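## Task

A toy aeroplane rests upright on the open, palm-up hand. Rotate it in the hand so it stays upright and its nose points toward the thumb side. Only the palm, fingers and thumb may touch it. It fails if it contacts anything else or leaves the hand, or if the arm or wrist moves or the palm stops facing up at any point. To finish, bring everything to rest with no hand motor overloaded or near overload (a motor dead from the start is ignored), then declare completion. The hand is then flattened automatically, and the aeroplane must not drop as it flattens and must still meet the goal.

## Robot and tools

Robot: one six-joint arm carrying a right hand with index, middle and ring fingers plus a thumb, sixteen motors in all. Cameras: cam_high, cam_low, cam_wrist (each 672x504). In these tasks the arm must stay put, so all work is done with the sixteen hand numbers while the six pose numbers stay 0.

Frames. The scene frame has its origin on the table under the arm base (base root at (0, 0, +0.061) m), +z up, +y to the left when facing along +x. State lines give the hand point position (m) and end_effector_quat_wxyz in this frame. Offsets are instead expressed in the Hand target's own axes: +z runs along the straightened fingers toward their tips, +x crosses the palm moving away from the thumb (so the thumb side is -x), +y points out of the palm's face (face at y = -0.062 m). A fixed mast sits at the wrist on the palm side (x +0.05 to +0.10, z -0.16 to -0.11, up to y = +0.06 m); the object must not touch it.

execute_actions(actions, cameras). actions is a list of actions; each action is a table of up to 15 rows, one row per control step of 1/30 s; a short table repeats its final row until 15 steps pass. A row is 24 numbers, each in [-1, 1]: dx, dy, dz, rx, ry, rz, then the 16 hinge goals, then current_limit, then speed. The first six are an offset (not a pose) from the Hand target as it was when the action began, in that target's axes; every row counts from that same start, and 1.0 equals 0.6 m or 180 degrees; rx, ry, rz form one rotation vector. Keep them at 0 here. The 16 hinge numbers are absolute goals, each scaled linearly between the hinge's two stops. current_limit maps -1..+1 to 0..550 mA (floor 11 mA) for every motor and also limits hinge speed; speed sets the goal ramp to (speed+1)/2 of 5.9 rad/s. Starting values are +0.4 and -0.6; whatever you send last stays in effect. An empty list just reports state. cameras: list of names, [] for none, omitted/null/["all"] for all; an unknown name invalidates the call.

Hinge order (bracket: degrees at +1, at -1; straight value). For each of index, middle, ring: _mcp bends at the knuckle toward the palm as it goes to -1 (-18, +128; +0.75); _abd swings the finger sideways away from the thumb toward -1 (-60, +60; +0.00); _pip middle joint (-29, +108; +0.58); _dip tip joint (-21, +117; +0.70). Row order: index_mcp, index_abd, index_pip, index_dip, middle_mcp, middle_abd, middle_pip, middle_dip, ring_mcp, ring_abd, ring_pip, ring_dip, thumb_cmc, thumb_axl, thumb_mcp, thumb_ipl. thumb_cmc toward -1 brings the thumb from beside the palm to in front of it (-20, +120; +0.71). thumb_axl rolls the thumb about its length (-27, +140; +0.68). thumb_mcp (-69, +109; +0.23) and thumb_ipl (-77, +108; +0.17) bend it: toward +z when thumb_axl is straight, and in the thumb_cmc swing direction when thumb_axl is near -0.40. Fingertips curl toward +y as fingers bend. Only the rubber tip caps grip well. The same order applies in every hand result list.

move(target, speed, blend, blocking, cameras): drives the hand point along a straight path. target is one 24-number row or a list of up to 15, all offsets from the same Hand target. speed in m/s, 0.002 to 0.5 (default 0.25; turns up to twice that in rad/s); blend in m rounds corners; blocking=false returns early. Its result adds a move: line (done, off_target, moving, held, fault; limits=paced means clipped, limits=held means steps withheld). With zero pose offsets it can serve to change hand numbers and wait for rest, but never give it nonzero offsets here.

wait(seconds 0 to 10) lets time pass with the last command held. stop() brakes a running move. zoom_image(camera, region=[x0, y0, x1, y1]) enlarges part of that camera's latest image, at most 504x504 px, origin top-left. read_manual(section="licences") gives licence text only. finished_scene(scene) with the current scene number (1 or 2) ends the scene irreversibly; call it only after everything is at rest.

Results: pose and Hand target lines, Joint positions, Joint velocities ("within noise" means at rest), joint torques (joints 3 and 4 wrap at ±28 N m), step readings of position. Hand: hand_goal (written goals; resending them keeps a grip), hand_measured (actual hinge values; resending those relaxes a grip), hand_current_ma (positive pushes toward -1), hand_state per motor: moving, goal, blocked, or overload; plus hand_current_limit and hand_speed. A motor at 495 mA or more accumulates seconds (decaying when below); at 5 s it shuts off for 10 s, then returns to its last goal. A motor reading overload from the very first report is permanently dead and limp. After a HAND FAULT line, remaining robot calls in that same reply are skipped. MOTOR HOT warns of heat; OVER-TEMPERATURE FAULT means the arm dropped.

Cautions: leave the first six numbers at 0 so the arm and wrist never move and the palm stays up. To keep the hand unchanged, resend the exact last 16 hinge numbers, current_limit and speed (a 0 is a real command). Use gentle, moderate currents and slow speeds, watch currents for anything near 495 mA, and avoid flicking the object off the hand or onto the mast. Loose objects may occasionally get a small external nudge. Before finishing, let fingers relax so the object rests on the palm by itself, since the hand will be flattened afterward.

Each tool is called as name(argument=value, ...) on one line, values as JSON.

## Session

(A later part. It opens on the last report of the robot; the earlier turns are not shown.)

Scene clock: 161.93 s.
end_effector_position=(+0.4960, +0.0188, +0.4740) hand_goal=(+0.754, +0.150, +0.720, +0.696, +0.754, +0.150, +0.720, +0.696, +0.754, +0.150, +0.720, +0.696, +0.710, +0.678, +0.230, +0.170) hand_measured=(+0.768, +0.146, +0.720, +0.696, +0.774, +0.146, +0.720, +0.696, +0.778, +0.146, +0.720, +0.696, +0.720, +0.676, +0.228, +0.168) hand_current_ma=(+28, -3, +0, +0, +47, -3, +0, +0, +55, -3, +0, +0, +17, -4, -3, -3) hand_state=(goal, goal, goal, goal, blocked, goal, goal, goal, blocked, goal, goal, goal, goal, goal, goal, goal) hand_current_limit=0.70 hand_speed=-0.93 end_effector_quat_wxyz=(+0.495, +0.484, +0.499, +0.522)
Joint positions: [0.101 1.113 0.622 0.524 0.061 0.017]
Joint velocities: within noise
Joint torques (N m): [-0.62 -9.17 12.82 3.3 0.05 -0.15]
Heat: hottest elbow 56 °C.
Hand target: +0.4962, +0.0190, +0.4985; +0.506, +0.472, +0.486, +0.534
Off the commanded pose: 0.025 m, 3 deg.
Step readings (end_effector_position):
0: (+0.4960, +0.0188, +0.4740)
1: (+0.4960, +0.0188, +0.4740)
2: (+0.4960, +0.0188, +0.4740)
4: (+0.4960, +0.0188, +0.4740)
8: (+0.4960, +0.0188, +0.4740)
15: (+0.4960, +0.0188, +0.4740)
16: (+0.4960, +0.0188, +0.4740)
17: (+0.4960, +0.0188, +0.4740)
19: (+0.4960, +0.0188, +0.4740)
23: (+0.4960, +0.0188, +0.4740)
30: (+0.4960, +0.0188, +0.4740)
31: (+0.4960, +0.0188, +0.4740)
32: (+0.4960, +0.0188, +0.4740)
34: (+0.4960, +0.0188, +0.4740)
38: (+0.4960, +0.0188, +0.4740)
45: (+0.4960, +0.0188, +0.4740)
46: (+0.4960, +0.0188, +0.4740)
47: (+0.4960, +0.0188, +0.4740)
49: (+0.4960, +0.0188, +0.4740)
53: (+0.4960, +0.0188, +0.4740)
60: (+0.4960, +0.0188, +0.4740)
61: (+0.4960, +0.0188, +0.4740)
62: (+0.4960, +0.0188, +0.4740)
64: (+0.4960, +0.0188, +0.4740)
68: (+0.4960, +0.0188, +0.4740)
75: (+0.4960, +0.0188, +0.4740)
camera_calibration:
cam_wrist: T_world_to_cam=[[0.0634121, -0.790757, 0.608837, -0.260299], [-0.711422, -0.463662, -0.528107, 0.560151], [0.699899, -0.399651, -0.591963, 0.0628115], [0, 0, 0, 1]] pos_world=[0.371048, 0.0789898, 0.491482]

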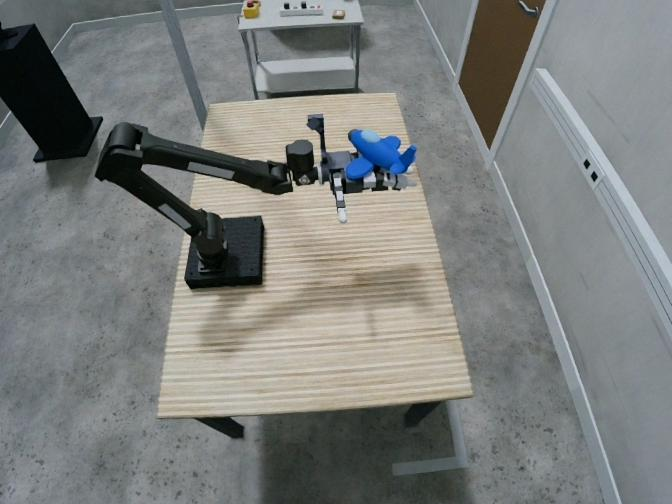

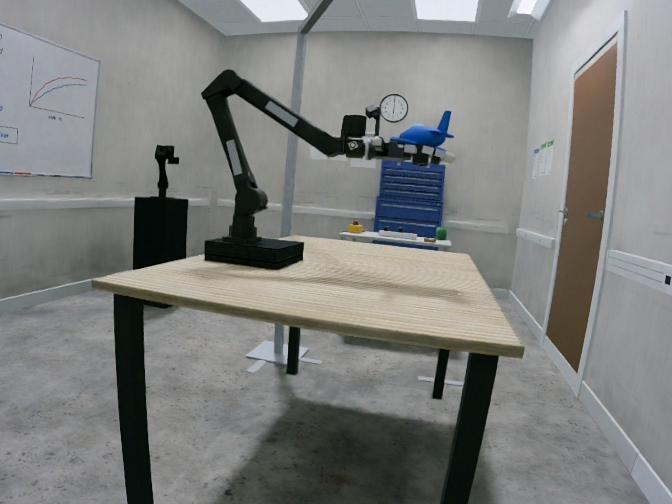

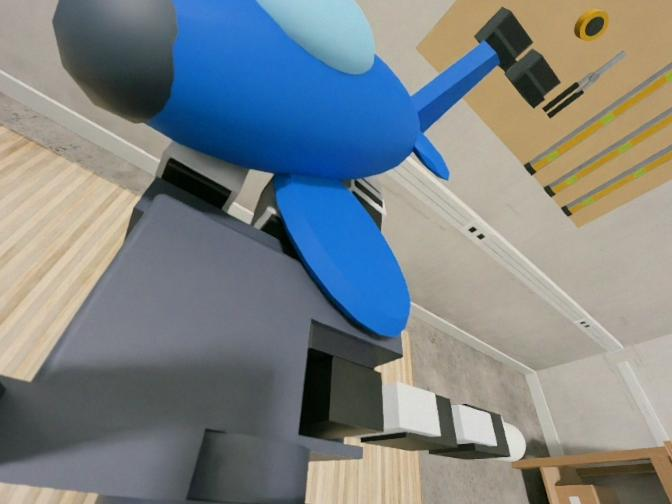

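execute_actions(actions=[[[0,0,0,0,0,0, 0.754,0.15,0.65,0.696, 0.754,0.15,0.65,0.696, 0.754,0.15,0.65,0.696, 0.71,0.677,0.23,0.17, 0.7,-0.95]],[[0,0,0,0,0,0, 0.754,0.15,0.58,0.696, 0.754,0.15,0.58,0.696, 0.754,0.15,0.58,0.696, 0.71,0.677,0.23,0.17, 0.7,-0.95]],[[0,0,0,0,0,0, 0.754,0.15,0.52,0.696, 0.754,0.15,0.52,0.696, 0.754,0.15,0.52,0.696, 0.71,0.677,0.23,0.17, 0.7,-0.95]],[[0,0,0,0,0,0, 0.754,0.08,0.52,0.696, 0.754,0.08,0.52,0.696, 0.754,0.08,0.52,0.696, 0.71,0.677,0.23,0.17, 0.7,-0.94]],[[0,0,0,0,0,0, 0.754,0.01,0.52,0.696, 0.754,0.01,0.52,0.696, 0.754,0.01,0.52,0.696, 0.71,0.677,0.23,0.17, 0.7,-0.94]],[[0,0,0,0,0,0, 0.754,-0.06,0.52,0.696, 0.754,-0.06,0.52,0.696, 0.754,-0.06,0.52,0.696, 0.71,0.677,0.23,0.17, 0.7,-0.94]],[[0,0,0,0,0,0, 0.754,-0.13,0.52,0.696, 0.754,-0.13,0.52,0.696, 0.754,-0.13,0.52,0.696, 0.71,0.677,0.23,0.17, 0.7,-0.94]]], cameras=["cam_low","cam_wrist","cam_high"])

zoom_image(camera="cam_high", region=[335, 120, 425, 190])

zoom_image(camera="cam_low", region=[385, 105, 465, 175])

Scene clock: 286.43 s.
end_effector_position=(+0.4960, +0.0188, +0.4740) hand_goal=(+0.754, -0.130, +0.520, +0.696, +0.754, -0.130, +0.520, +0.696, +0.754, -0.130, +0.520, +0.696, +0.710, +0.678, +0.230, +0.170) hand_measured=(+0.768, -0.126, +0.530, +0.696, +0.776, -0.126, +0.528, +0.696, +0.778, -0.124, +0.538, +0.696, +0.720, +0.676, +0.228, +0.168) hand_current_ma=(+28, +4, +16, +0, +48, +3, +13, +0, +56, +6, +38, +0, +17, -4, -3, -3) hand_state=(goal, goal, goal, goal, blocked, goal, goal, goal, blocked, goal, goal, goal, goal, goal, goal, goal) hand_current_limit=0.70 hand_speed=-0.94 end_effector_quat_wxyz=(+0.495, +0.484, +0.499, +0.522)
Joint positions: [0.101 1.113 0.622 0.524 0.061 0.017]
Joint velocities: within noise
Joint torques (N m): [-0.73 -9.11 12.82 3.32 0.05 -0.11]
Heat: hottest elbow 57 °C.
Hand target: +0.4962, +0.0190, +0.4985; +0.506, +0.472, +0.486, +0.534
Off the commanded pose: 0.025 m, 3 deg.
Step readings (end_effector_position):
0: (+0.4960, +0.0188, +0.4740)
1: (+0.4960, +0.0188, +0.4740)
2: (+0.4960, +0.0188, +0.4740)
4: (+0.4960, +0.0188, +0.4740)
8: (+0.4960, +0.0188, +0.4740)
15: (+0.4960, +0.0188, +0.4740)
16: (+0.4960, +0.0188, +0.4740)
17: (+0.4960, +0.0188, +0.4740)
19: (+0.4960, +0.0188, +0.4740)
23: (+0.4960, +0.0188, +0.4740)
30: (+0.4960, +0.0188, +0.4740)
31: (+0.4960, +0.0188, +0.4740)
32: (+0.4960, +0.0188, +0.4740)
34: (+0.4960, +0.0188, +0.4740)
38: (+0.4960, +0.0188, +0.4740)
45: (+0.4960, +0.0188, +0.4740)
46: (+0.4960, +0.0188, +0.4740)
47: (+0.4960, +0.0188, +0.4740)
49: (+0.4960, +0.0188, +0.4740)
53: (+0.4960, +0.0188, +0.4740)
60: (+0.4960, +0.0188, +0.4740)
61: (+0.4960, +0.0188, +0.4740)
62: (+0.4960, +0.0188, +0.4740)
64: (+0.4960, +0.0188, +0.4740)
68: (+0.4960, +0.0188, +0.4740)
75: (+0.4960, +0.0188, +0.4740)
76: (+0.4960, +0.0188, +0.4740)
77: (+0.4960, +0.0188, +0.4740)
79: (+0.4960, +0.0188, +0.4740)
83: (+0.4960, +0.0188, +0.4740)
90: (+0.4960, +0.0188, +0.4740)
91: (+0.4960, +0.0188, +0.4740)
92: (+0.4960, +0.0188, +0.4740)
94: (+0.4960, +0.0188, +0.4740)
98: (+0.4960, +0.0188, +0.4740)
105: (+0.4960, +0.0188, +0.4740)
camera_calibration:
cam_wrist: T_world_to_cam=[[0.0634121, -0.790757, 0.608837, -0.260299], [-0.711422, -0.463662, -0.528107, 0.560151], [0.699899, -0.399651, -0.591963, 0.0628115], [0, 0, 0, 1]] pos_world=[0.371048, 0.0789898, 0.491482]

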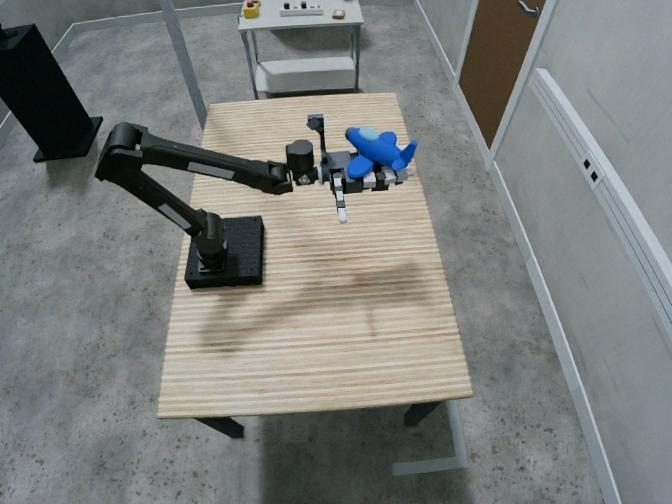

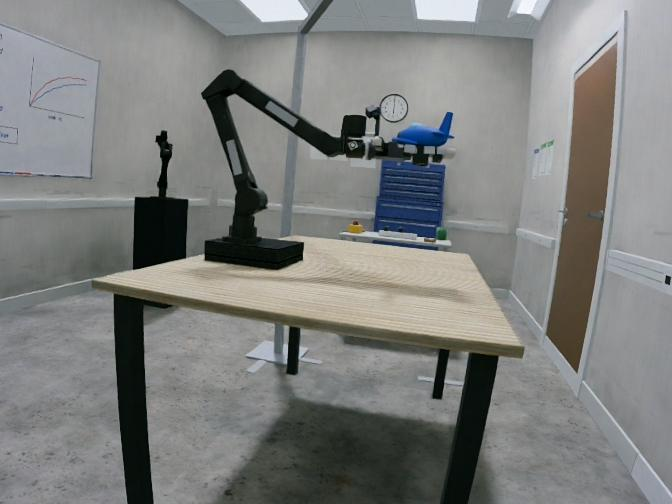

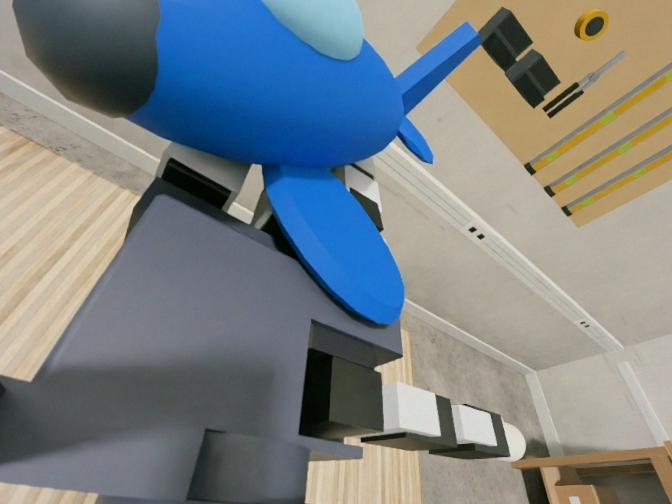

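Scaled by 5.600 from the camera's 672x504 image, which has a finer 960x720 frame.

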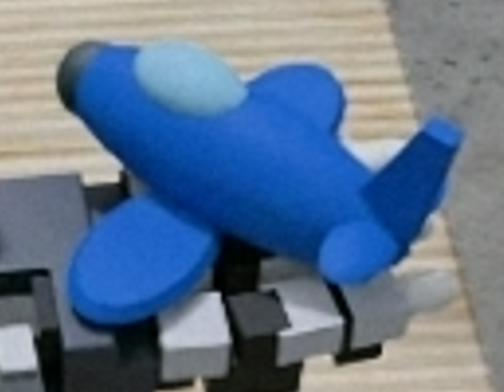

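Scaled by 6.300 from the camera's 672x504 image, which has a finer 960x720 frame.

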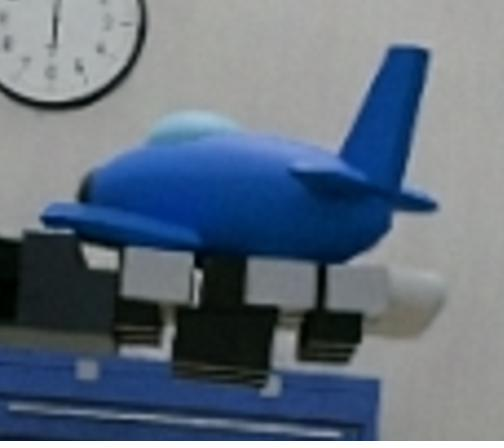

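execute_actions(actions=[], cameras=["cam_high", "cam_low"])

zoom_image(camera="cam_high", region=[335, 120, 425, 190])

zoom_image(camera="cam_low", region=[385, 105, 465, 175])

Scene clock: 330.73 s.
end_effector_position=(+0.4960, +0.0188, +0.4740) hand_goal=(+0.754, -0.130, +0.520, +0.696, +0.754, -0.130, +0.520, +0.696, +0.754, -0.130, +0.520, +0.696, +0.710, +0.678, +0.230, +0.170) hand_measured=(+0.768, -0.126, +0.530, +0.696, +0.776, -0.126, +0.528, +0.696, +0.778, -0.124, +0.538, +0.696, +0.720, +0.676, +0.228, +0.168) hand_current_ma=(+28, +4, +16, +0, +48, +3, +13, +0, +56, +6, +38, +0, +17, -4, -3, -3) hand_state=(goal, goal, goal, goal, blocked, goal, goal, goal, blocked, goal, goal, goal, goal, goal, goal, goal) hand_current_limit=0.70 hand_speed=-0.94 end_effector_quat_wxyz=(+0.495, +0.484, +0.499, +0.522)
Joint positions: [0.101 1.113 0.622 0.524 0.061 0.017]
Joint velocities: within noise
Joint torques (N m): [-0.62 -9.17 12.81 3.29 0.05 -0.11]
Heat: hottest elbow 57 °C.
Hand target: +0.4962, +0.0190, +0.4985; +0.506, +0.472, +0.486, +0.534
Off the commanded pose: 0.025 m, 3 deg.
Images, in order (width x height): cam_high 672x504, cam_low 672x504.

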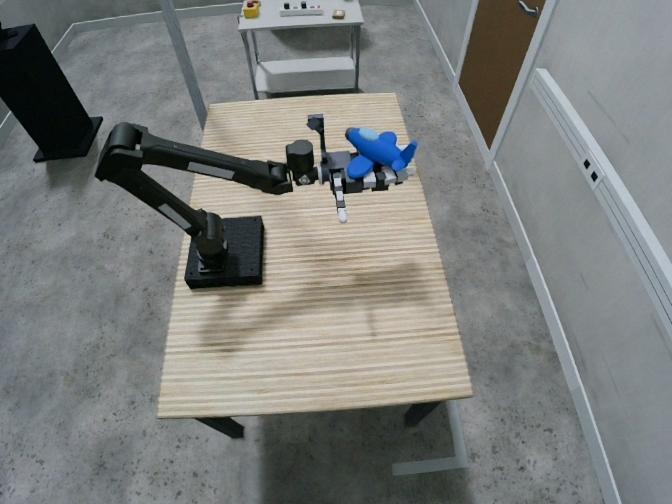

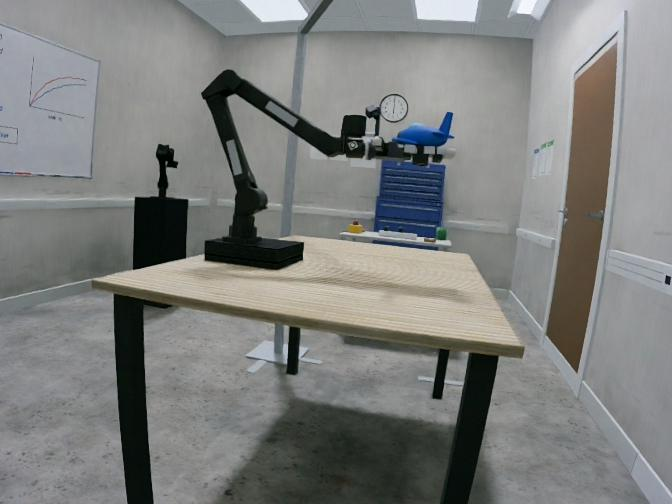

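Scaled by 5.600 from the camera's 672x504 image, which has a finer 960x720 frame.

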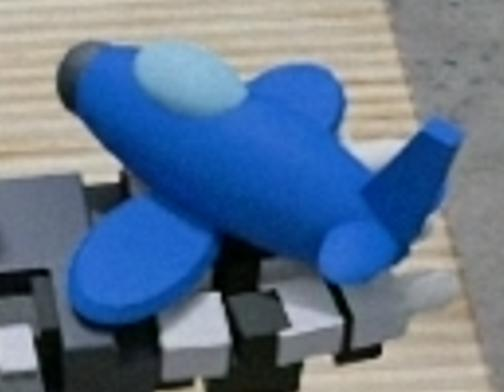

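Scaled by 6.300 from the camera's 672x504 image, which has a finer 960x720 frame.

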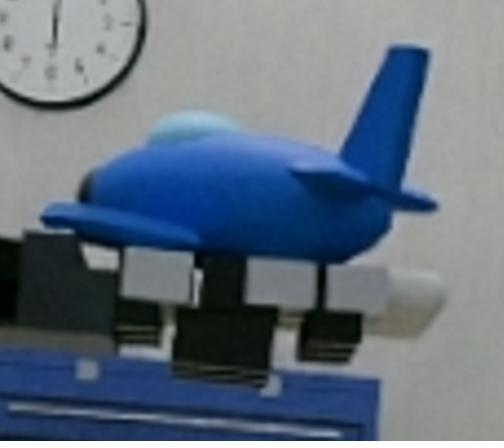

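execute_actions(actions=[[[0,0,0,0,0,0,0.754,-0.13,0.52,0.696,0.754,-0.13,0.52,0.696,0.754,-0.13,0.52,0.696,-0.43,0.677,0.23,0.17,0.7,-0.8]],[[0,0,0,0,0,0,0.754,-0.13,0.52,0.696,0.754,-0.13,0.52,0.696,0.754,-0.13,0.52,0.696,-0.43,0.677,0.23,0.17,0.7,-0.8]],[[0,0,0,0,0,0,0.754,-0.13,0.52,0.696,0.754,-0.13,0.52,0.696,0.754,-0.13,0.52,0.696,-0.43,0.677,0.23,0.17,0.7,-0.8]],[[0,0,0,0,0,0,0.754,-0.13,0.52,0.696,0.754,-0.13,0.52,0.696,0.754,-0.13,0.52,0.696,-0.43,0.677,0.23,0.17,0.7,-0.8]],[[0,0,0,0,0,0,0.754,-0.13,0.52,0.696,0.754,-0.13,0.52,0.696,0.754,-0.13,0.52,0.696,-0.43,-0.222,0.23,-0.5,0.7,-0.8]],[[0,0,0,0,0,0,0.754,-0.13,0.52,0.696,0.754,-0.13,0.52,0.696,0.754,-0.13,0.52,0.696,-0.43,-0.222,0.23,-0.963,0.7,-0.8]],[[0,0,0,0,0,0,0.754,-0.13,0.52,0.696,0.754,-0.13,0.52,0.696,0.754,-0.13,0.52,0.696,-0.43,-0.222,0.23,-0.963,0.7,-0.8]],[[0,0,0,0,0,0,0.754,-0.13,0.52,0.696,0.754,-0.13,0.52,0.696,0.754,-0.13,0.52,0.696,-0.43,-0.222,0.23,-0.963,0.7,-0.8]]], cameras=["cam_high", "cam_low", "cam_wrist"])

zoom_image(camera="cam_high", region=[335, 120, 425, 190])

zoom_image(camera="cam_low", region=[385, 105, 465, 175])

Scene clock: 459.33 s.
end_effector_position=(+0.4960, +0.0188, +0.4740) hand_goal=(+0.754, -0.130, +0.520, +0.696, +0.754, -0.130, +0.520, +0.696, +0.754, -0.130, +0.520, +0.696, -0.430, -0.222, +0.230, -0.962) hand_measured=(+0.768, -0.126, +0.530, +0.696, +0.776, -0.126, +0.528, +0.696, +0.778, -0.126, +0.538, +0.696, -0.426, -0.220, +0.228, -0.962) hand_current_ma=(+28, +4, +16, +0, +48, +3, +13, +0, +56, +5, +37, +0, +4, +4, -3, +0) hand_state=(goal, goal, goal, goal, blocked, goal, goal, goal, blocked, goal, goal, goal, goal, goal, goal, goal) hand_current_limit=0.70 hand_speed=-0.80 end_effector_quat_wxyz=(+0.495, +0.484, +0.499, +0.522)
Joint positions: [0.101 1.113 0.622 0.524 0.061 0.017]
Joint velocities: within noise
Joint torques (N m): [-0.73 -9.29 12.81 3.36 0.06 -0.05]
Heat: hottest elbow 57 °C.
Hand target: +0.4962, +0.0190, +0.4985; +0.506, +0.472, +0.486, +0.534
Off the commanded pose: 0.025 m, 3 deg.
Step readings (end_effector_position):
0: (+0.4960, +0.0188, +0.4740)
1: (+0.4960, +0.0188, +0.4740)
2: (+0.4960, +0.0188, +0.4740)
4: (+0.4960, +0.0188, +0.4740)
8: (+0.4960, +0.0188, +0.4740)
15: (+0.4960, +0.0188, +0.4740)
16: (+0.4960, +0.0188, +0.4740)
17: (+0.4960, +0.0188, +0.4740)
19: (+0.4960, +0.0188, +0.4740)
23: (+0.4960, +0.0188, +0.4740)
30: (+0.4960, +0.0188, +0.4740)
31: (+0.4960, +0.0188, +0.4740)
32: (+0.4960, +0.0188, +0.4740)
34: (+0.4960, +0.0188, +0.4740)
38: (+0.4960, +0.0188, +0.4740)
45: (+0.4960, +0.0188, +0.4740)
46: (+0.4960, +0.0188, +0.4740)
47: (+0.4960, +0.0188, +0.4740)
49: (+0.4960, +0.0188, +0.4740)
53: (+0.4960, +0.0188, +0.4740)
60: (+0.4960, +0.0188, +0.4740)
61: (+0.4960, +0.0188, +0.4740)
62: (+0.4960, +0.0188, +0.4740)
64: (+0.4960, +0.0188, +0.4740)
68: (+0.4960, +0.0188, +0.4740)
75: (+0.4960, +0.0188, +0.4740)
76: (+0.4960, +0.0188, +0.4740)
77: (+0.4960, +0.0188, +0.4740)
79: (+0.4960, +0.0188, +0.4740)
83: (+0.4960, +0.0188, +0.4740)
90: (+0.4960, +0.0188, +0.4740)
91: (+0.4960, +0.0188, +0.4740)
92: (+0.4960, +0.0188, +0.4740)
94: (+0.4960, +0.0188, +0.4740)
98: (+0.4960, +0.0188, +0.4740)
105: (+0.4960, +0.0188, +0.4740)
106: (+0.4960, +0.0188, +0.4740)
107: (+0.4960, +0.0188, +0.4740)
109: (+0.4960, +0.0188, +0.4740)
113: (+0.4960, +0.0188, +0.4740)
120: (+0.4960, +0.0188, +0.4740)
camera_calibration:
cam_wrist: T_world_to_cam=[[0.0634121, -0.790757, 0.608837, -0.260299], [-0.711422, -0.463662, -0.528107, 0.560151], [0.699899, -0.399651, -0.591963, 0.0628115], [0, 0, 0, 1]] pos_world=[0.371048, 0.0789898, 0.491482]

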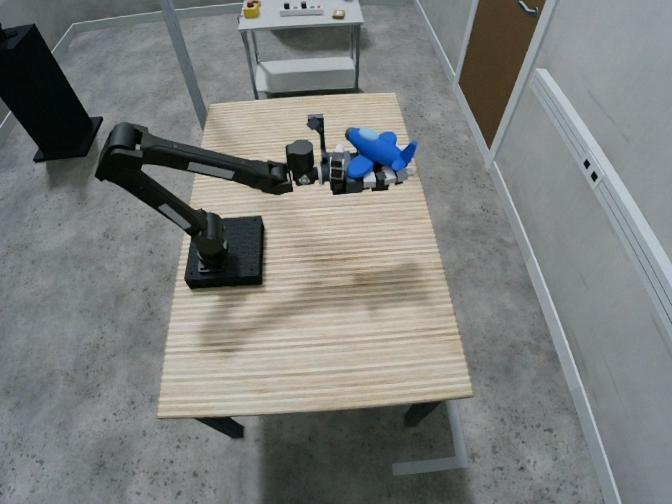

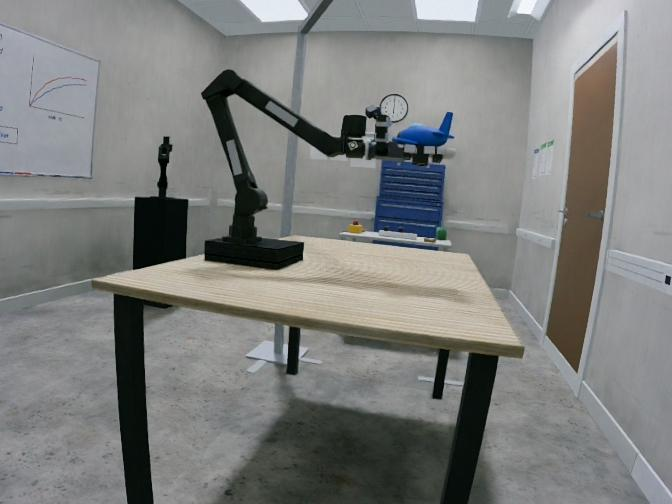

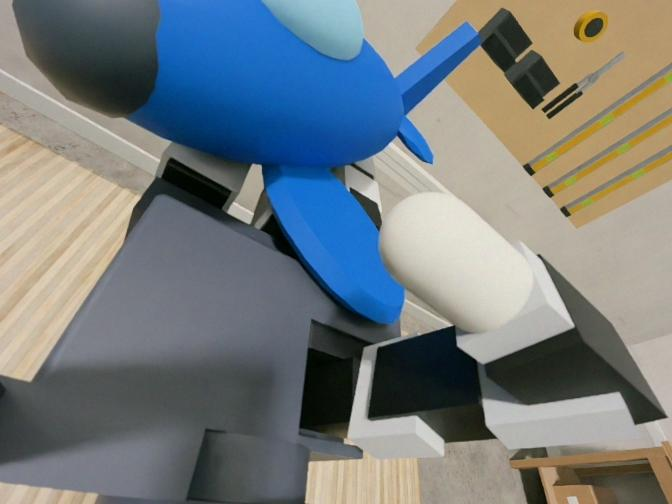

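Scaled by 5.600 from the camera's 672x504 image, which has a finer 960x720 frame.

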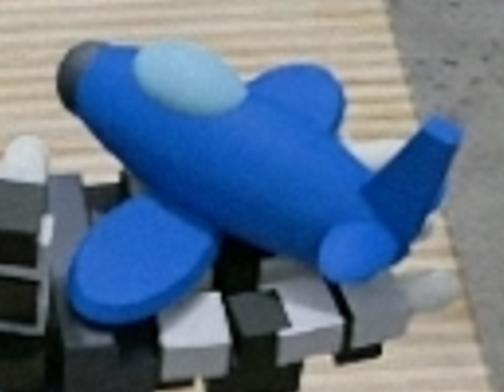

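Scaled by 6.300 from the camera's 672x504 image, which has a finer 960x720 frame.

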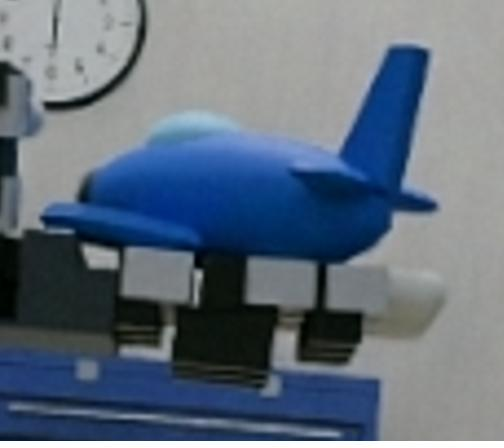

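execute_actions(actions=[[[0,0,0,0,0,0,0.754,-0.13,0.52,0.696,0.754,-0.13,0.52,0.696,0.754,-0.13,0.52,0.696,-0.43,-0.222,0.0,-0.963,0.7,-0.85]],[[0,0,0,0,0,0,0.754,-0.13,0.52,0.696,0.754,-0.13,0.52,0.696,0.754,-0.13,0.52,0.696,-0.43,-0.222,-0.15,-0.963,0.7,-0.88]],[[0,0,0,0,0,0,0.754,-0.13,0.52,0.696,0.754,-0.13,0.52,0.696,0.754,-0.13,0.52,0.696,-0.43,-0.222,-0.282,-0.963,0.7,-0.88]],[[0,0,0,0,0,0,0.754,-0.13,0.52,0.696,0.754,-0.13,0.52,0.696,0.754,-0.13,0.52,0.696,-0.43,-0.222,-0.282,-0.963,0.7,-0.88]]], cameras=["cam_high", "cam_wrist"])

zoom_image(camera="cam_high", region=[335, 120, 425, 190])

Scene clock: 474.10 s.
end_effector_position=(+0.4960, +0.0188, +0.4740) hand_goal=(+0.754, -0.130, +0.520, +0.696, +0.754, -0.130, +0.520, +0.696, +0.754, -0.130, +0.520, +0.696, -0.430, -0.222, -0.282, -0.962) hand_measured=(+0.768, -0.126, +0.530, +0.696, +0.776, -0.126, +0.528, +0.696, +0.778, -0.126, +0.538, +0.696, -0.430, -0.220, -0.284, -0.962) hand_current_ma=(+28, +4, +16, +0, +48, +3, +13, +0, +56, +5, +37, +0, +0, +4, -2, +0) hand_state=(goal, goal, goal, goal, blocked, goal, goal, goal, blocked, goal, goal, goal, goal, goal, goal, goal) hand_current_limit=0.70 hand_speed=-0.88 end_effector_quat_wxyz=(+0.495, +0.484, +0.499, +0.522)
Joint positions: [0.101 1.113 0.622 0.524 0.061 0.017]
Joint velocities: within noise
Joint torques (N m): [-0.56 -9.17 12.78 3.37 0.05 -0.02]
Heat: hottest elbow 58 °C.
Hand target: +0.4962, +0.0190, +0.4985; +0.506, +0.472, +0.486, +0.534
Off the commanded pose: 0.025 m, 3 deg.
Step readings (end_effector_position):
0: (+0.4960, +0.0188, +0.4740)
1: (+0.4960, +0.0188, +0.4740)
2: (+0.4960, +0.0188, +0.4740)
4: (+0.4960, +0.0188, +0.4740)
8: (+0.4960, +0.0188, +0.4740)
15: (+0.4960, +0.0188, +0.4740)
16: (+0.4960, +0.0188, +0.4740)
17: (+0.4960, +0.0188, +0.4740)
19: (+0.4960, +0.0188, +0.4740)
23: (+0.4960, +0.0188, +0.4740)
30: (+0.4960, +0.0188, +0.4740)
31: (+0.4960, +0.0188, +0.4740)
32: (+0.4960, +0.0188, +0.4740)
34: (+0.4960, +0.0188, +0.4740)
38: (+0.4960, +0.0188, +0.4740)
45: (+0.4960, +0.0188, +0.4740)
46: (+0.4960, +0.0188, +0.4740)
47: (+0.4960, +0.0188, +0.4740)
49: (+0.4960, +0.0188, +0.4740)
53: (+0.4960, +0.0188, +0.4740)
60: (+0.4960, +0.0188, +0.4740)
camera_calibration:
cam_wrist: T_world_to_cam=[[0.0634121, -0.790757, 0.608837, -0.260299], [-0.711422, -0.463662, -0.528107, 0.560151], [0.699899, -0.399651, -0.591963, 0.0628115], [0, 0, 0, 1]] pos_world=[0.371048, 0.0789898, 0.491482]
Images, in order (width x height): cam_high 672x504, cam_wrist 672x504.

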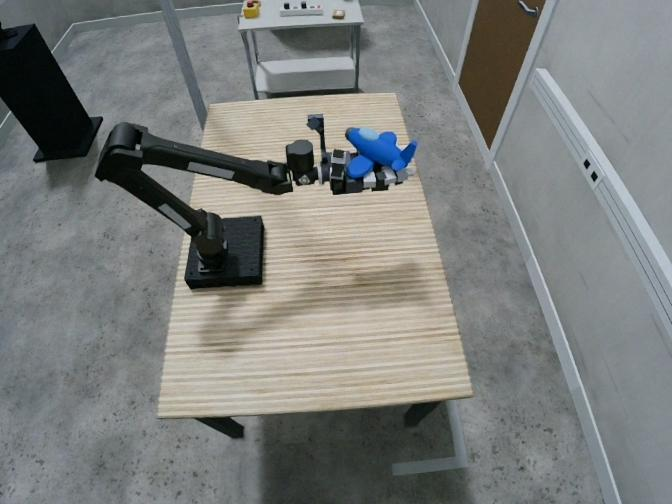

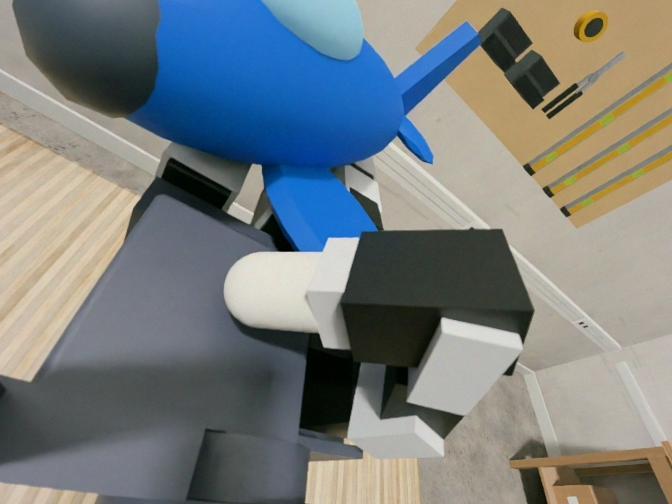

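Scaled by 5.600 from the camera's 672x504 image, which has a finer 960x720 frame.

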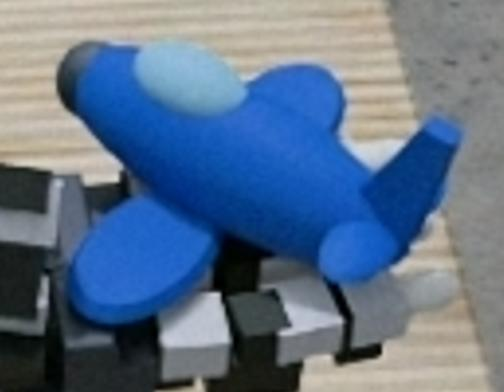

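execute_actions(actions=[[[0,0,0,0,0,0,0.754,-0.13,0.52,0.696,0.754,-0.13,0.52,0.696,0.754,-0.13,0.52,0.696,-0.43,-0.1,-0.29,-0.935,0.7,-0.93]],[[0,0,0,0,0,0,0.754,-0.13,0.52,0.696,0.754,-0.13,0.52,0.696,0.754,-0.13,0.52,0.696,-0.43,0.025,-0.304,-0.903,0.7,-0.93]],[[0,0,0,0,0,0,0.754,-0.13,0.52,0.696,0.754,-0.13,0.52,0.696,0.754,-0.13,0.52,0.696,-0.43,0.13,-0.33,-0.84,0.7,-0.93]],[[0,0,0,0,0,0,0.754,-0.13,0.52,0.696,0.754,-0.13,0.52,0.696,0.754,-0.13,0.52,0.696,-0.43,0.2335,-0.353,-0.778,0.7,-0.93]]], cameras=["cam_high", "cam_wrist"])

zoom_image(camera="cam_high", region=[335, 120, 425, 190])

Scene clock: 502.93 s.
end_effector_position=(+0.4960, +0.0188, +0.4740) hand_goal=(+0.754, -0.130, +0.520, +0.696, +0.754, -0.130, +0.520, +0.696, +0.754, -0.130, +0.520, +0.696, -0.430, +0.234, -0.352, -0.778) hand_measured=(+0.768, -0.126, +0.530, +0.696, +0.776, -0.126, +0.528, +0.696, +0.780, -0.128, +0.534, +0.696, -0.430, +0.232, -0.354, -0.780) hand_current_ma=(+28, +3, +16, +0, +48, +3, +13, +0, +63, +3, +25, +0, +0, -2, -3, -3) hand_state=(goal, goal, goal, goal, blocked, goal, goal, goal, blocked, goal, goal, goal, goal, goal, goal, goal) hand_current_limit=0.70 hand_speed=-0.93 end_effector_quat_wxyz=(+0.495, +0.484, +0.499, +0.522)
Joint positions: [0.101 1.113 0.622 0.524 0.061 0.017]
Joint velocities: within noise
Joint torques (N m): [-0.62 -9.17 12.86 3.3 0.04 -0.03]
Heat: hottest elbow 58 °C.
Hand target: +0.4962, +0.0190, +0.4985; +0.506, +0.472, +0.486, +0.534
Off the commanded pose: 0.025 m, 3 deg.
Step readings (end_effector_position):
0: (+0.4960, +0.0188, +0.4740)
1: (+0.4960, +0.0188, +0.4740)
2: (+0.4960, +0.0188, +0.4740)
4: (+0.4960, +0.0188, +0.4740)
8: (+0.4960, +0.0188, +0.4740)
15: (+0.4960, +0.0188, +0.4740)
16: (+0.4960, +0.0188, +0.4740)
17: (+0.4960, +0.0188, +0.4740)
19: (+0.4960, +0.0188, +0.4740)
23: (+0.4960, +0.0188, +0.4740)
30: (+0.4960, +0.0188, +0.4740)
31: (+0.4960, +0.0188, +0.4740)
32: (+0.4960, +0.0188, +0.4740)
34: (+0.4960, +0.0188, +0.4740)
38: (+0.4960, +0.0188, +0.4740)
45: (+0.4960, +0.0188, +0.4740)
46: (+0.4960, +0.0188, +0.4740)
47: (+0.4960, +0.0188, +0.4740)
49: (+0.4960, +0.0188, +0.4740)
53: (+0.4960, +0.0188, +0.4740)
60: (+0.4960, +0.0188, +0.4740)
camera_calibration:
cam_wrist: T_world_to_cam=[[0.0634121, -0.790757, 0.608837, -0.260299], [-0.711422, -0.463662, -0.528107, 0.560151], [0.699899, -0.399651, -0.591963, 0.0628115], [0, 0, 0, 1]] pos_world=[0.371048, 0.0789898, 0.491482]
Images, in order (width x height): cam_high 672x504, cam_wrist 672x504.

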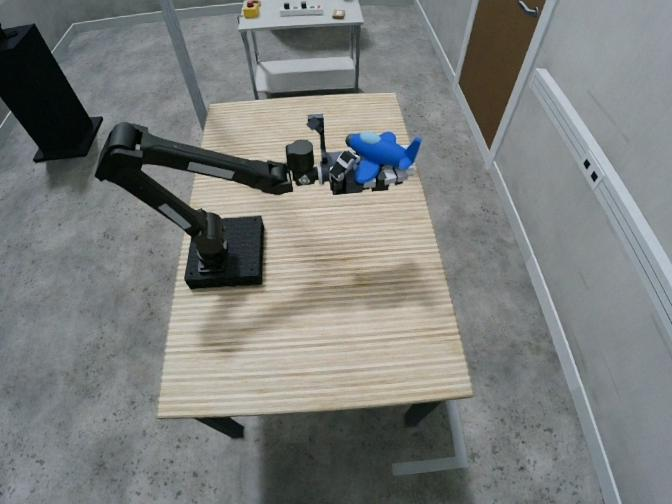

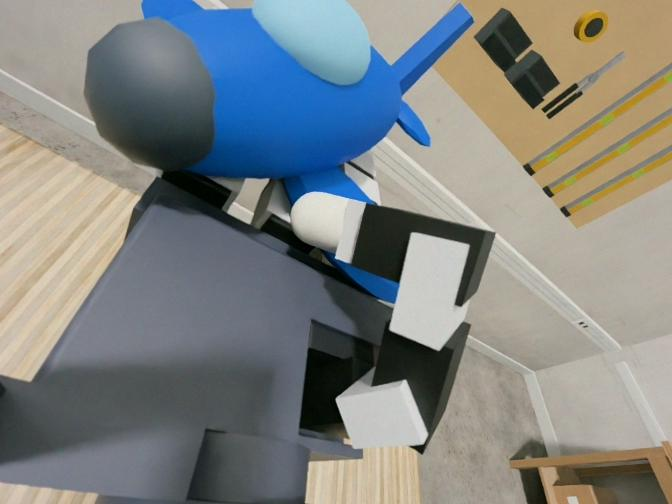

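Scaled by 5.600 from the camera's 672x504 image, which has a finer 960x720 frame.

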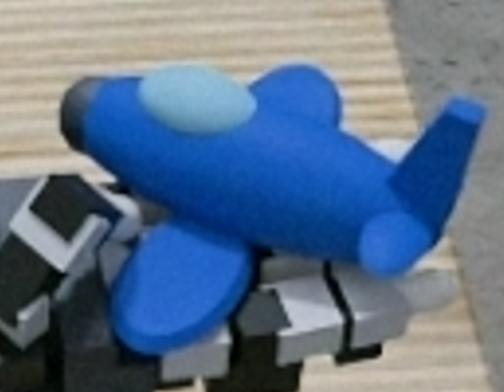

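execute_actions(actions=[[[0,0,0,0,0,0,0.754,-0.13,0.52,0.696,0.754,-0.13,0.52,0.696,0.754,-0.13,0.52,0.696,-0.43,0.314,-0.39,-0.69,0.7,-0.93]],[[0,0,0,0,0,0,0.754,-0.13,0.52,0.696,0.754,-0.13,0.52,0.696,0.754,-0.13,0.52,0.696,-0.43,0.394,-0.427,-0.605,0.7,-0.93]],[[0,0,0,0,0,0,0.754,-0.13,0.52,0.696,0.754,-0.13,0.52,0.696,0.754,-0.13,0.52,0.696,-0.43,0.394,-0.427,-0.605,0.7,-0.93]]], cameras=["cam_high", "cam_wrist"])

zoom_image(camera="cam_high", region=[335, 120, 425, 190])

Scene clock: 528.80 s.
end_effector_position=(+0.4960, +0.0188, +0.4740) hand_goal=(+0.754, -0.130, +0.520, +0.696, +0.754, -0.130, +0.520, +0.696, +0.754, -0.130, +0.520, +0.696, -0.430, +0.394, -0.426, -0.604) hand_measured=(+0.768, -0.126, +0.530, +0.696, +0.776, -0.126, +0.528, +0.696, +0.780, -0.128, +0.534, +0.696, -0.430, +0.392, -0.428, -0.610) hand_current_ma=(+28, +3, +16, +0, +48, +3, +13, +0, +63, +3, +24, +0, +0, -2, -5, -10) hand_state=(goal, goal, goal, goal, blocked, goal, goal, goal, blocked, goal, goal, goal, goal, goal, goal, goal) hand_current_limit=0.70 hand_speed=-0.93 end_effector_quat_wxyz=(+0.495, +0.484, +0.499, +0.522)
Joint positions: [0.101 1.113 0.622 0.524 0.061 0.017]
Joint velocities: within noise
Joint torques (N m): [-0.73 -9.23 12.81 3.36 0.04 -0.05]
Heat: hottest elbow 58 °C.
Hand target: +0.4962, +0.0190, +0.4985; +0.506, +0.472, +0.486, +0.534
Off the commanded pose: 0.025 m, 3 deg.
Step readings (end_effector_position):
0: (+0.4960, +0.0188, +0.4740)
1: (+0.4960, +0.0188, +0.4740)
2: (+0.4960, +0.0188, +0.4740)
4: (+0.4960, +0.0188, +0.4740)
8: (+0.4960, +0.0188, +0.4740)
15: (+0.4960, +0.0188, +0.4740)
16: (+0.4960, +0.0188, +0.4740)
17: (+0.4960, +0.0188, +0.4740)
19: (+0.4960, +0.0188, +0.4740)
23: (+0.4960, +0.0188, +0.4740)
30: (+0.4960, +0.0188, +0.4740)
31: (+0.4960, +0.0188, +0.4740)
32: (+0.4960, +0.0188, +0.4740)
34: (+0.4960, +0.0188, +0.4740)
38: (+0.4960, +0.0188, +0.4740)
45: (+0.4960, +0.0188, +0.4740)
camera_calibration:
cam_wrist: T_world_to_cam=[[0.0634121, -0.790757, 0.608837, -0.260299], [-0.711422, -0.463662, -0.528107, 0.560151], [0.699899, -0.399651, -0.591963, 0.0628115], [0, 0, 0, 1]] pos_world=[0.371048, 0.0789898, 0.491482]
Images, in order (width x height): cam_high 672x504, cam_wrist 672x504.

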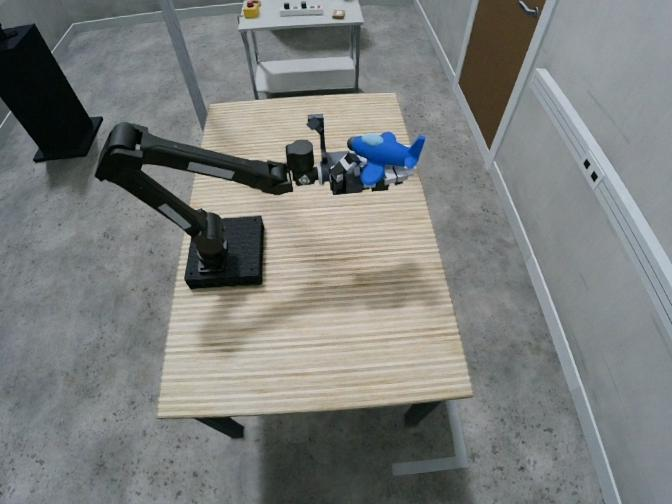

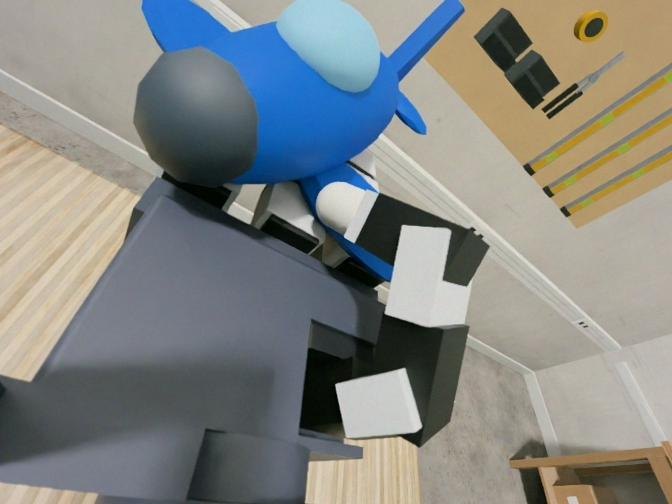

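Scaled by 5.600 from the camera's 672x504 image, which has a finer 960x720 frame.

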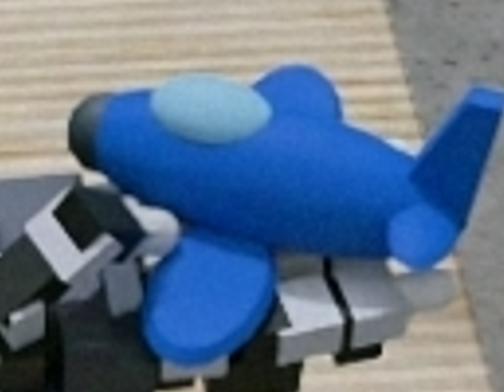

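execute_actions(actions=[[[0,0,0,0,0,0,0.754,-0.13,0.52,0.696,0.754,-0.13,0.52,0.696,0.754,-0.13,0.52,0.696,-0.43,0.394,-0.112,-0.605,0.7,-0.9]],[[0,0,0,0,0,0,0.754,-0.13,0.52,0.696,0.754,-0.13,0.52,0.696,0.754,-0.13,0.52,0.696,-0.43,0.394,-0.112,-0.968,0.7,-0.85]],[[0,0,0,0,0,0,0.754,-0.13,0.52,0.696,0.754,-0.13,0.52,0.696,0.754,-0.13,0.52,0.696,-0.1,0.394,-0.112,-0.968,0.7,-0.85]],[[0,0,0,0,0,0,0.754,-0.13,0.52,0.696,0.754,-0.13,0.52,0.696,0.754,-0.13,0.52,0.696,0.214,0.394,-0.112,-0.968,0.7,-0.85]],[[0,0,0,0,0,0,0.754,-0.13,0.52,0.696,0.754,-0.13,0.52,0.696,0.754,-0.13,0.52,0.696,0.214,0.394,-0.112,-0.968,0.7,-0.85]]], cameras=["cam_high", "cam_wrist"])

zoom_image(camera="cam_high", region=[335, 120, 425, 190])

Scene clock: 603.63 s.
end_effector_position=(+0.4960, +0.0188, +0.4740) hand_goal=(+0.754, -0.130, +0.520, +0.696, +0.754, -0.130, +0.520, +0.696, +0.754, -0.130, +0.520, +0.696, +0.214, +0.394, -0.112, -0.968) hand_measured=(+0.768, -0.126, +0.530, +0.696, +0.776, -0.126, +0.528, +0.696, +0.780, -0.128, +0.534, +0.696, +0.218, +0.394, -0.116, -0.968) hand_current_ma=(+28, +3, +16, +0, +48, +3, +13, +0, +63, +3, +24, +0, +4, +0, -8, +1) hand_state=(goal, goal, goal, goal, blocked, goal, goal, goal, blocked, goal, goal, goal, goal, goal, goal, goal) hand_current_limit=0.70 hand_speed=-0.85 end_effector_quat_wxyz=(+0.495, +0.484, +0.499, +0.522)
Joint positions: [0.101 1.113 0.622 0.524 0.061 0.017]
Joint velocities: within noise
Joint torques (N m): [-0.67 -9 12.79 3.36 0.04 -0.07]
Heat: hottest elbow 58 °C.
Hand target: +0.4962, +0.0190, +0.4985; +0.506, +0.472, +0.486, +0.534
Off the commanded pose: 0.025 m, 3 deg.
Step readings (end_effector_position):
0: (+0.4960, +0.0188, +0.4740)
1: (+0.4960, +0.0188, +0.4740)
2: (+0.4960, +0.0188, +0.4740)
4: (+0.4960, +0.0188, +0.4740)
8: (+0.4960, +0.0188, +0.4740)
15: (+0.4960, +0.0188, +0.4740)
16: (+0.4960, +0.0188, +0.4740)
17: (+0.4960, +0.0188, +0.4740)
19: (+0.4960, +0.0188, +0.4740)
23: (+0.4960, +0.0188, +0.4740)
30: (+0.4960, +0.0188, +0.4740)
31: (+0.4960, +0.0188, +0.4740)
32: (+0.4960, +0.0188, +0.4740)
34: (+0.4960, +0.0188, +0.4740)
38: (+0.4960, +0.0188, +0.4740)
45: (+0.4960, +0.0188, +0.4740)
46: (+0.4960, +0.0188, +0.4740)
47: (+0.4960, +0.0188, +0.4740)
49: (+0.4960, +0.0188, +0.4740)
53: (+0.4960, +0.0188, +0.4740)
60: (+0.4960, +0.0188, +0.4740)
61: (+0.4960, +0.0188, +0.4740)
62: (+0.4960, +0.0188, +0.4740)
64: (+0.4960, +0.0188, +0.4740)
68: (+0.4960, +0.0188, +0.4740)
75: (+0.4960, +0.0188, +0.4740)
camera_calibration:
cam_wrist: T_world_to_cam=[[0.0634121, -0.790757, 0.608837, -0.260299], [-0.711422, -0.463662, -0.528107, 0.560151], [0.699899, -0.399651, -0.591963, 0.0628115], [0, 0, 0, 1]] pos_world=[0.371048, 0.0789898, 0.491482]
Images, in order (width x height): cam_high 672x504, cam_wrist 672x504.

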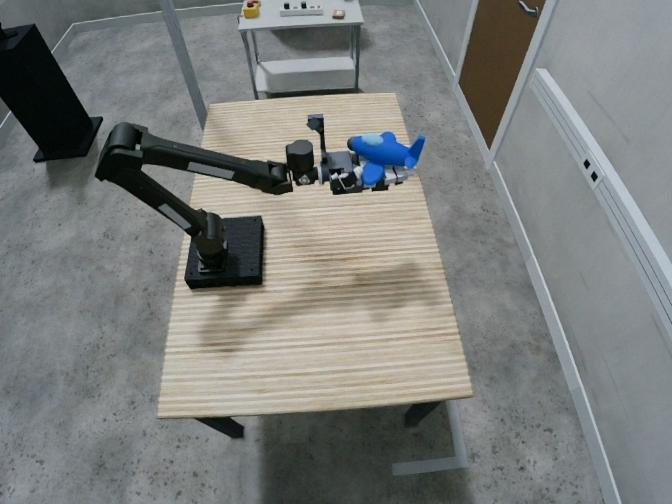

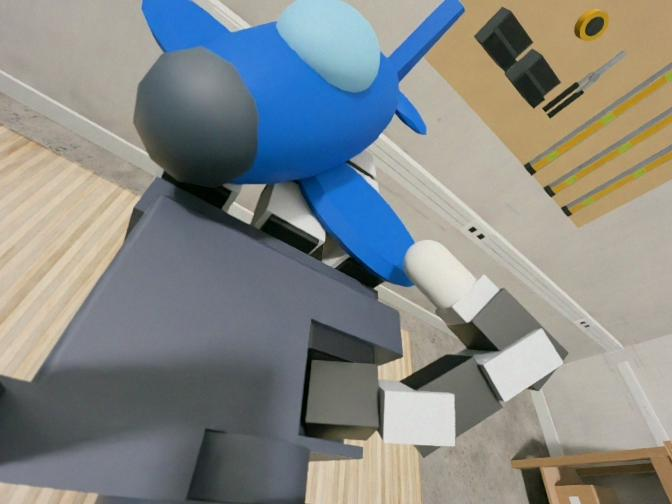

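Scaled by 5.600 from the camera's 672x504 image, which has a finer 960x720 frame.

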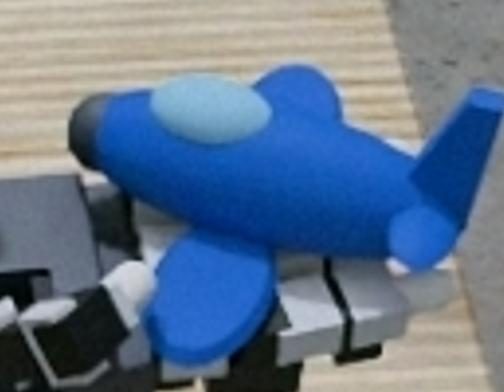

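execute_actions(actions=[[[0,0,0,0,0,0,0.754,-0.13,0.52,0.696,0.754,-0.13,0.52,0.696,0.754,-0.13,0.52,0.696,0.214,0.394,-0.308,-0.968,0.7,-0.9]],[[0,0,0,0,0,0,0.754,-0.13,0.52,0.696,0.754,-0.13,0.52,0.696,0.754,-0.13,0.52,0.696,0.214,0.43,-0.33,-0.88,0.7,-0.93]],[[0,0,0,0,0,0,0.754,-0.13,0.52,0.696,0.754,-0.13,0.52,0.696,0.754,-0.13,0.52,0.696,0.214,0.48,-0.351,-0.803,0.7,-0.93]],[[0,0,0,0,0,0,0.754,-0.13,0.52,0.696,0.754,-0.13,0.52,0.696,0.754,-0.13,0.52,0.696,0.214,0.506,-0.385,-0.705,0.7,-0.93]],[[0,0,0,0,0,0,0.754,-0.13,0.52,0.696,0.754,-0.13,0.52,0.696,0.754,-0.13,0.52,0.696,0.214,0.533,-0.418,-0.608,0.7,-0.93]]], cameras=["cam_high", "cam_wrist"])

zoom_image(camera="cam_high", region=[335, 120, 425, 190])

Scene clock: 621.20 s.
end_effector_position=(+0.4960, +0.0188, +0.4740) hand_goal=(+0.754, -0.130, +0.520, +0.696, +0.754, -0.130, +0.520, +0.696, +0.754, -0.130, +0.520, +0.696, +0.214, +0.534, -0.418, -0.608) hand_measured=(+0.770, -0.126, +0.530, +0.696, +0.776, -0.128, +0.528, +0.696, +0.780, -0.128, +0.528, +0.696, +0.218, +0.528, -0.414, -0.610) hand_current_ma=(+35, +3, +15, +0, +50, +2, +13, +0, +63, +3, +13, +0, +4, -10, +6, -3) hand_state=(goal, goal, goal, goal, blocked, goal, goal, goal, blocked, goal, goal, goal, goal, goal, goal, goal) hand_current_limit=0.70 hand_speed=-0.93 end_effector_quat_wxyz=(+0.495, +0.484, +0.499, +0.522)
Joint positions: [0.101 1.113 0.622 0.524 0.061 0.017]
Joint velocities: within noise
Joint torques (N m): [-0.62 -9.11 12.82 3.44 0.04 -0.08]
Heat: hottest elbow 58 °C.
Hand target: +0.4962, +0.0190, +0.4986; +0.506, +0.472, +0.486, +0.534
Off the commanded pose: 0.025 m, 3 deg.
Step readings (end_effector_position):
0: (+0.4960, +0.0188, +0.4740)
1: (+0.4960, +0.0188, +0.4740)
2: (+0.4960, +0.0188, +0.4740)
4: (+0.4960, +0.0188, +0.4740)
8: (+0.4960, +0.0188, +0.4740)
15: (+0.4960, +0.0188, +0.4740)
16: (+0.4960, +0.0188, +0.4740)
17: (+0.4960, +0.0188, +0.4740)
19: (+0.4960, +0.0188, +0.4740)
23: (+0.4960, +0.0188, +0.4740)
30: (+0.4960, +0.0188, +0.4740)
31: (+0.4960, +0.0188, +0.4740)
32: (+0.4960, +0.0188, +0.4740)
34: (+0.4960, +0.0188, +0.4740)
38: (+0.4960, +0.0188, +0.4740)
45: (+0.4960, +0.0188, +0.4740)
46: (+0.4960, +0.0188, +0.4740)
47: (+0.4960, +0.0188, +0.4740)
49: (+0.4960, +0.0188, +0.4740)
53: (+0.4960, +0.0188, +0.4740)
60: (+0.4960, +0.0188, +0.4740)
61: (+0.4960, +0.0188, +0.4740)
62: (+0.4960, +0.0188, +0.4740)
64: (+0.4960, +0.0188, +0.4740)
68: (+0.4960, +0.0188, +0.4740)
75: (+0.4960, +0.0188, +0.4740)
camera_calibration:
cam_wrist: T_world_to_cam=[[0.0634121, -0.790757, 0.608837, -0.260299], [-0.711422, -0.463662, -0.528107, 0.560151], [0.699899, -0.399651, -0.591963, 0.0628115], [0, 0, 0, 1]] pos_world=[0.371048, 0.0789898, 0.491482]
Images, in order (width x height): cam_high 672x504, cam_wrist 672x504.

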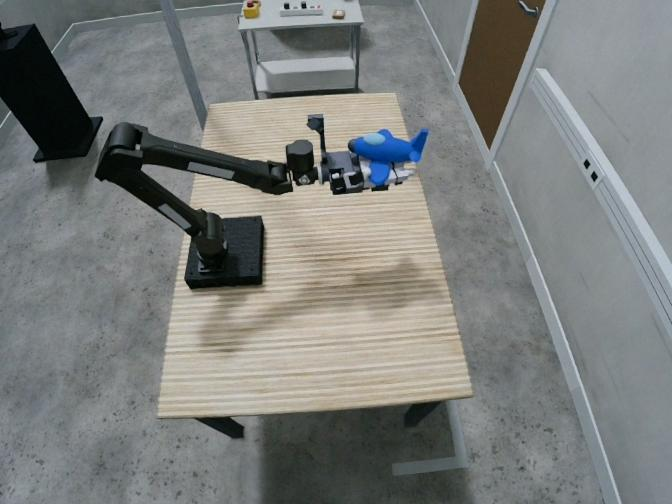

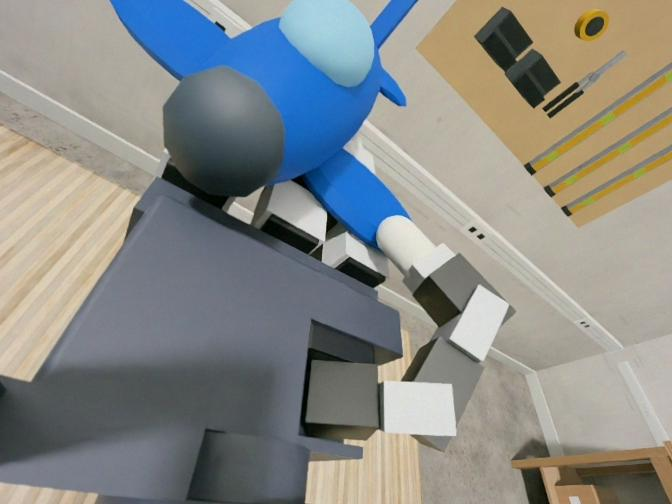

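Scaled by 5.600 from the camera's 672x504 image, which has a finer 960x720 frame.

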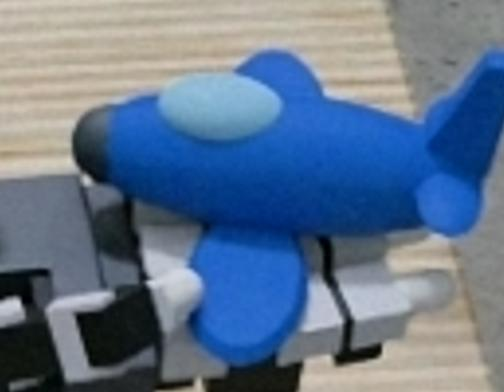

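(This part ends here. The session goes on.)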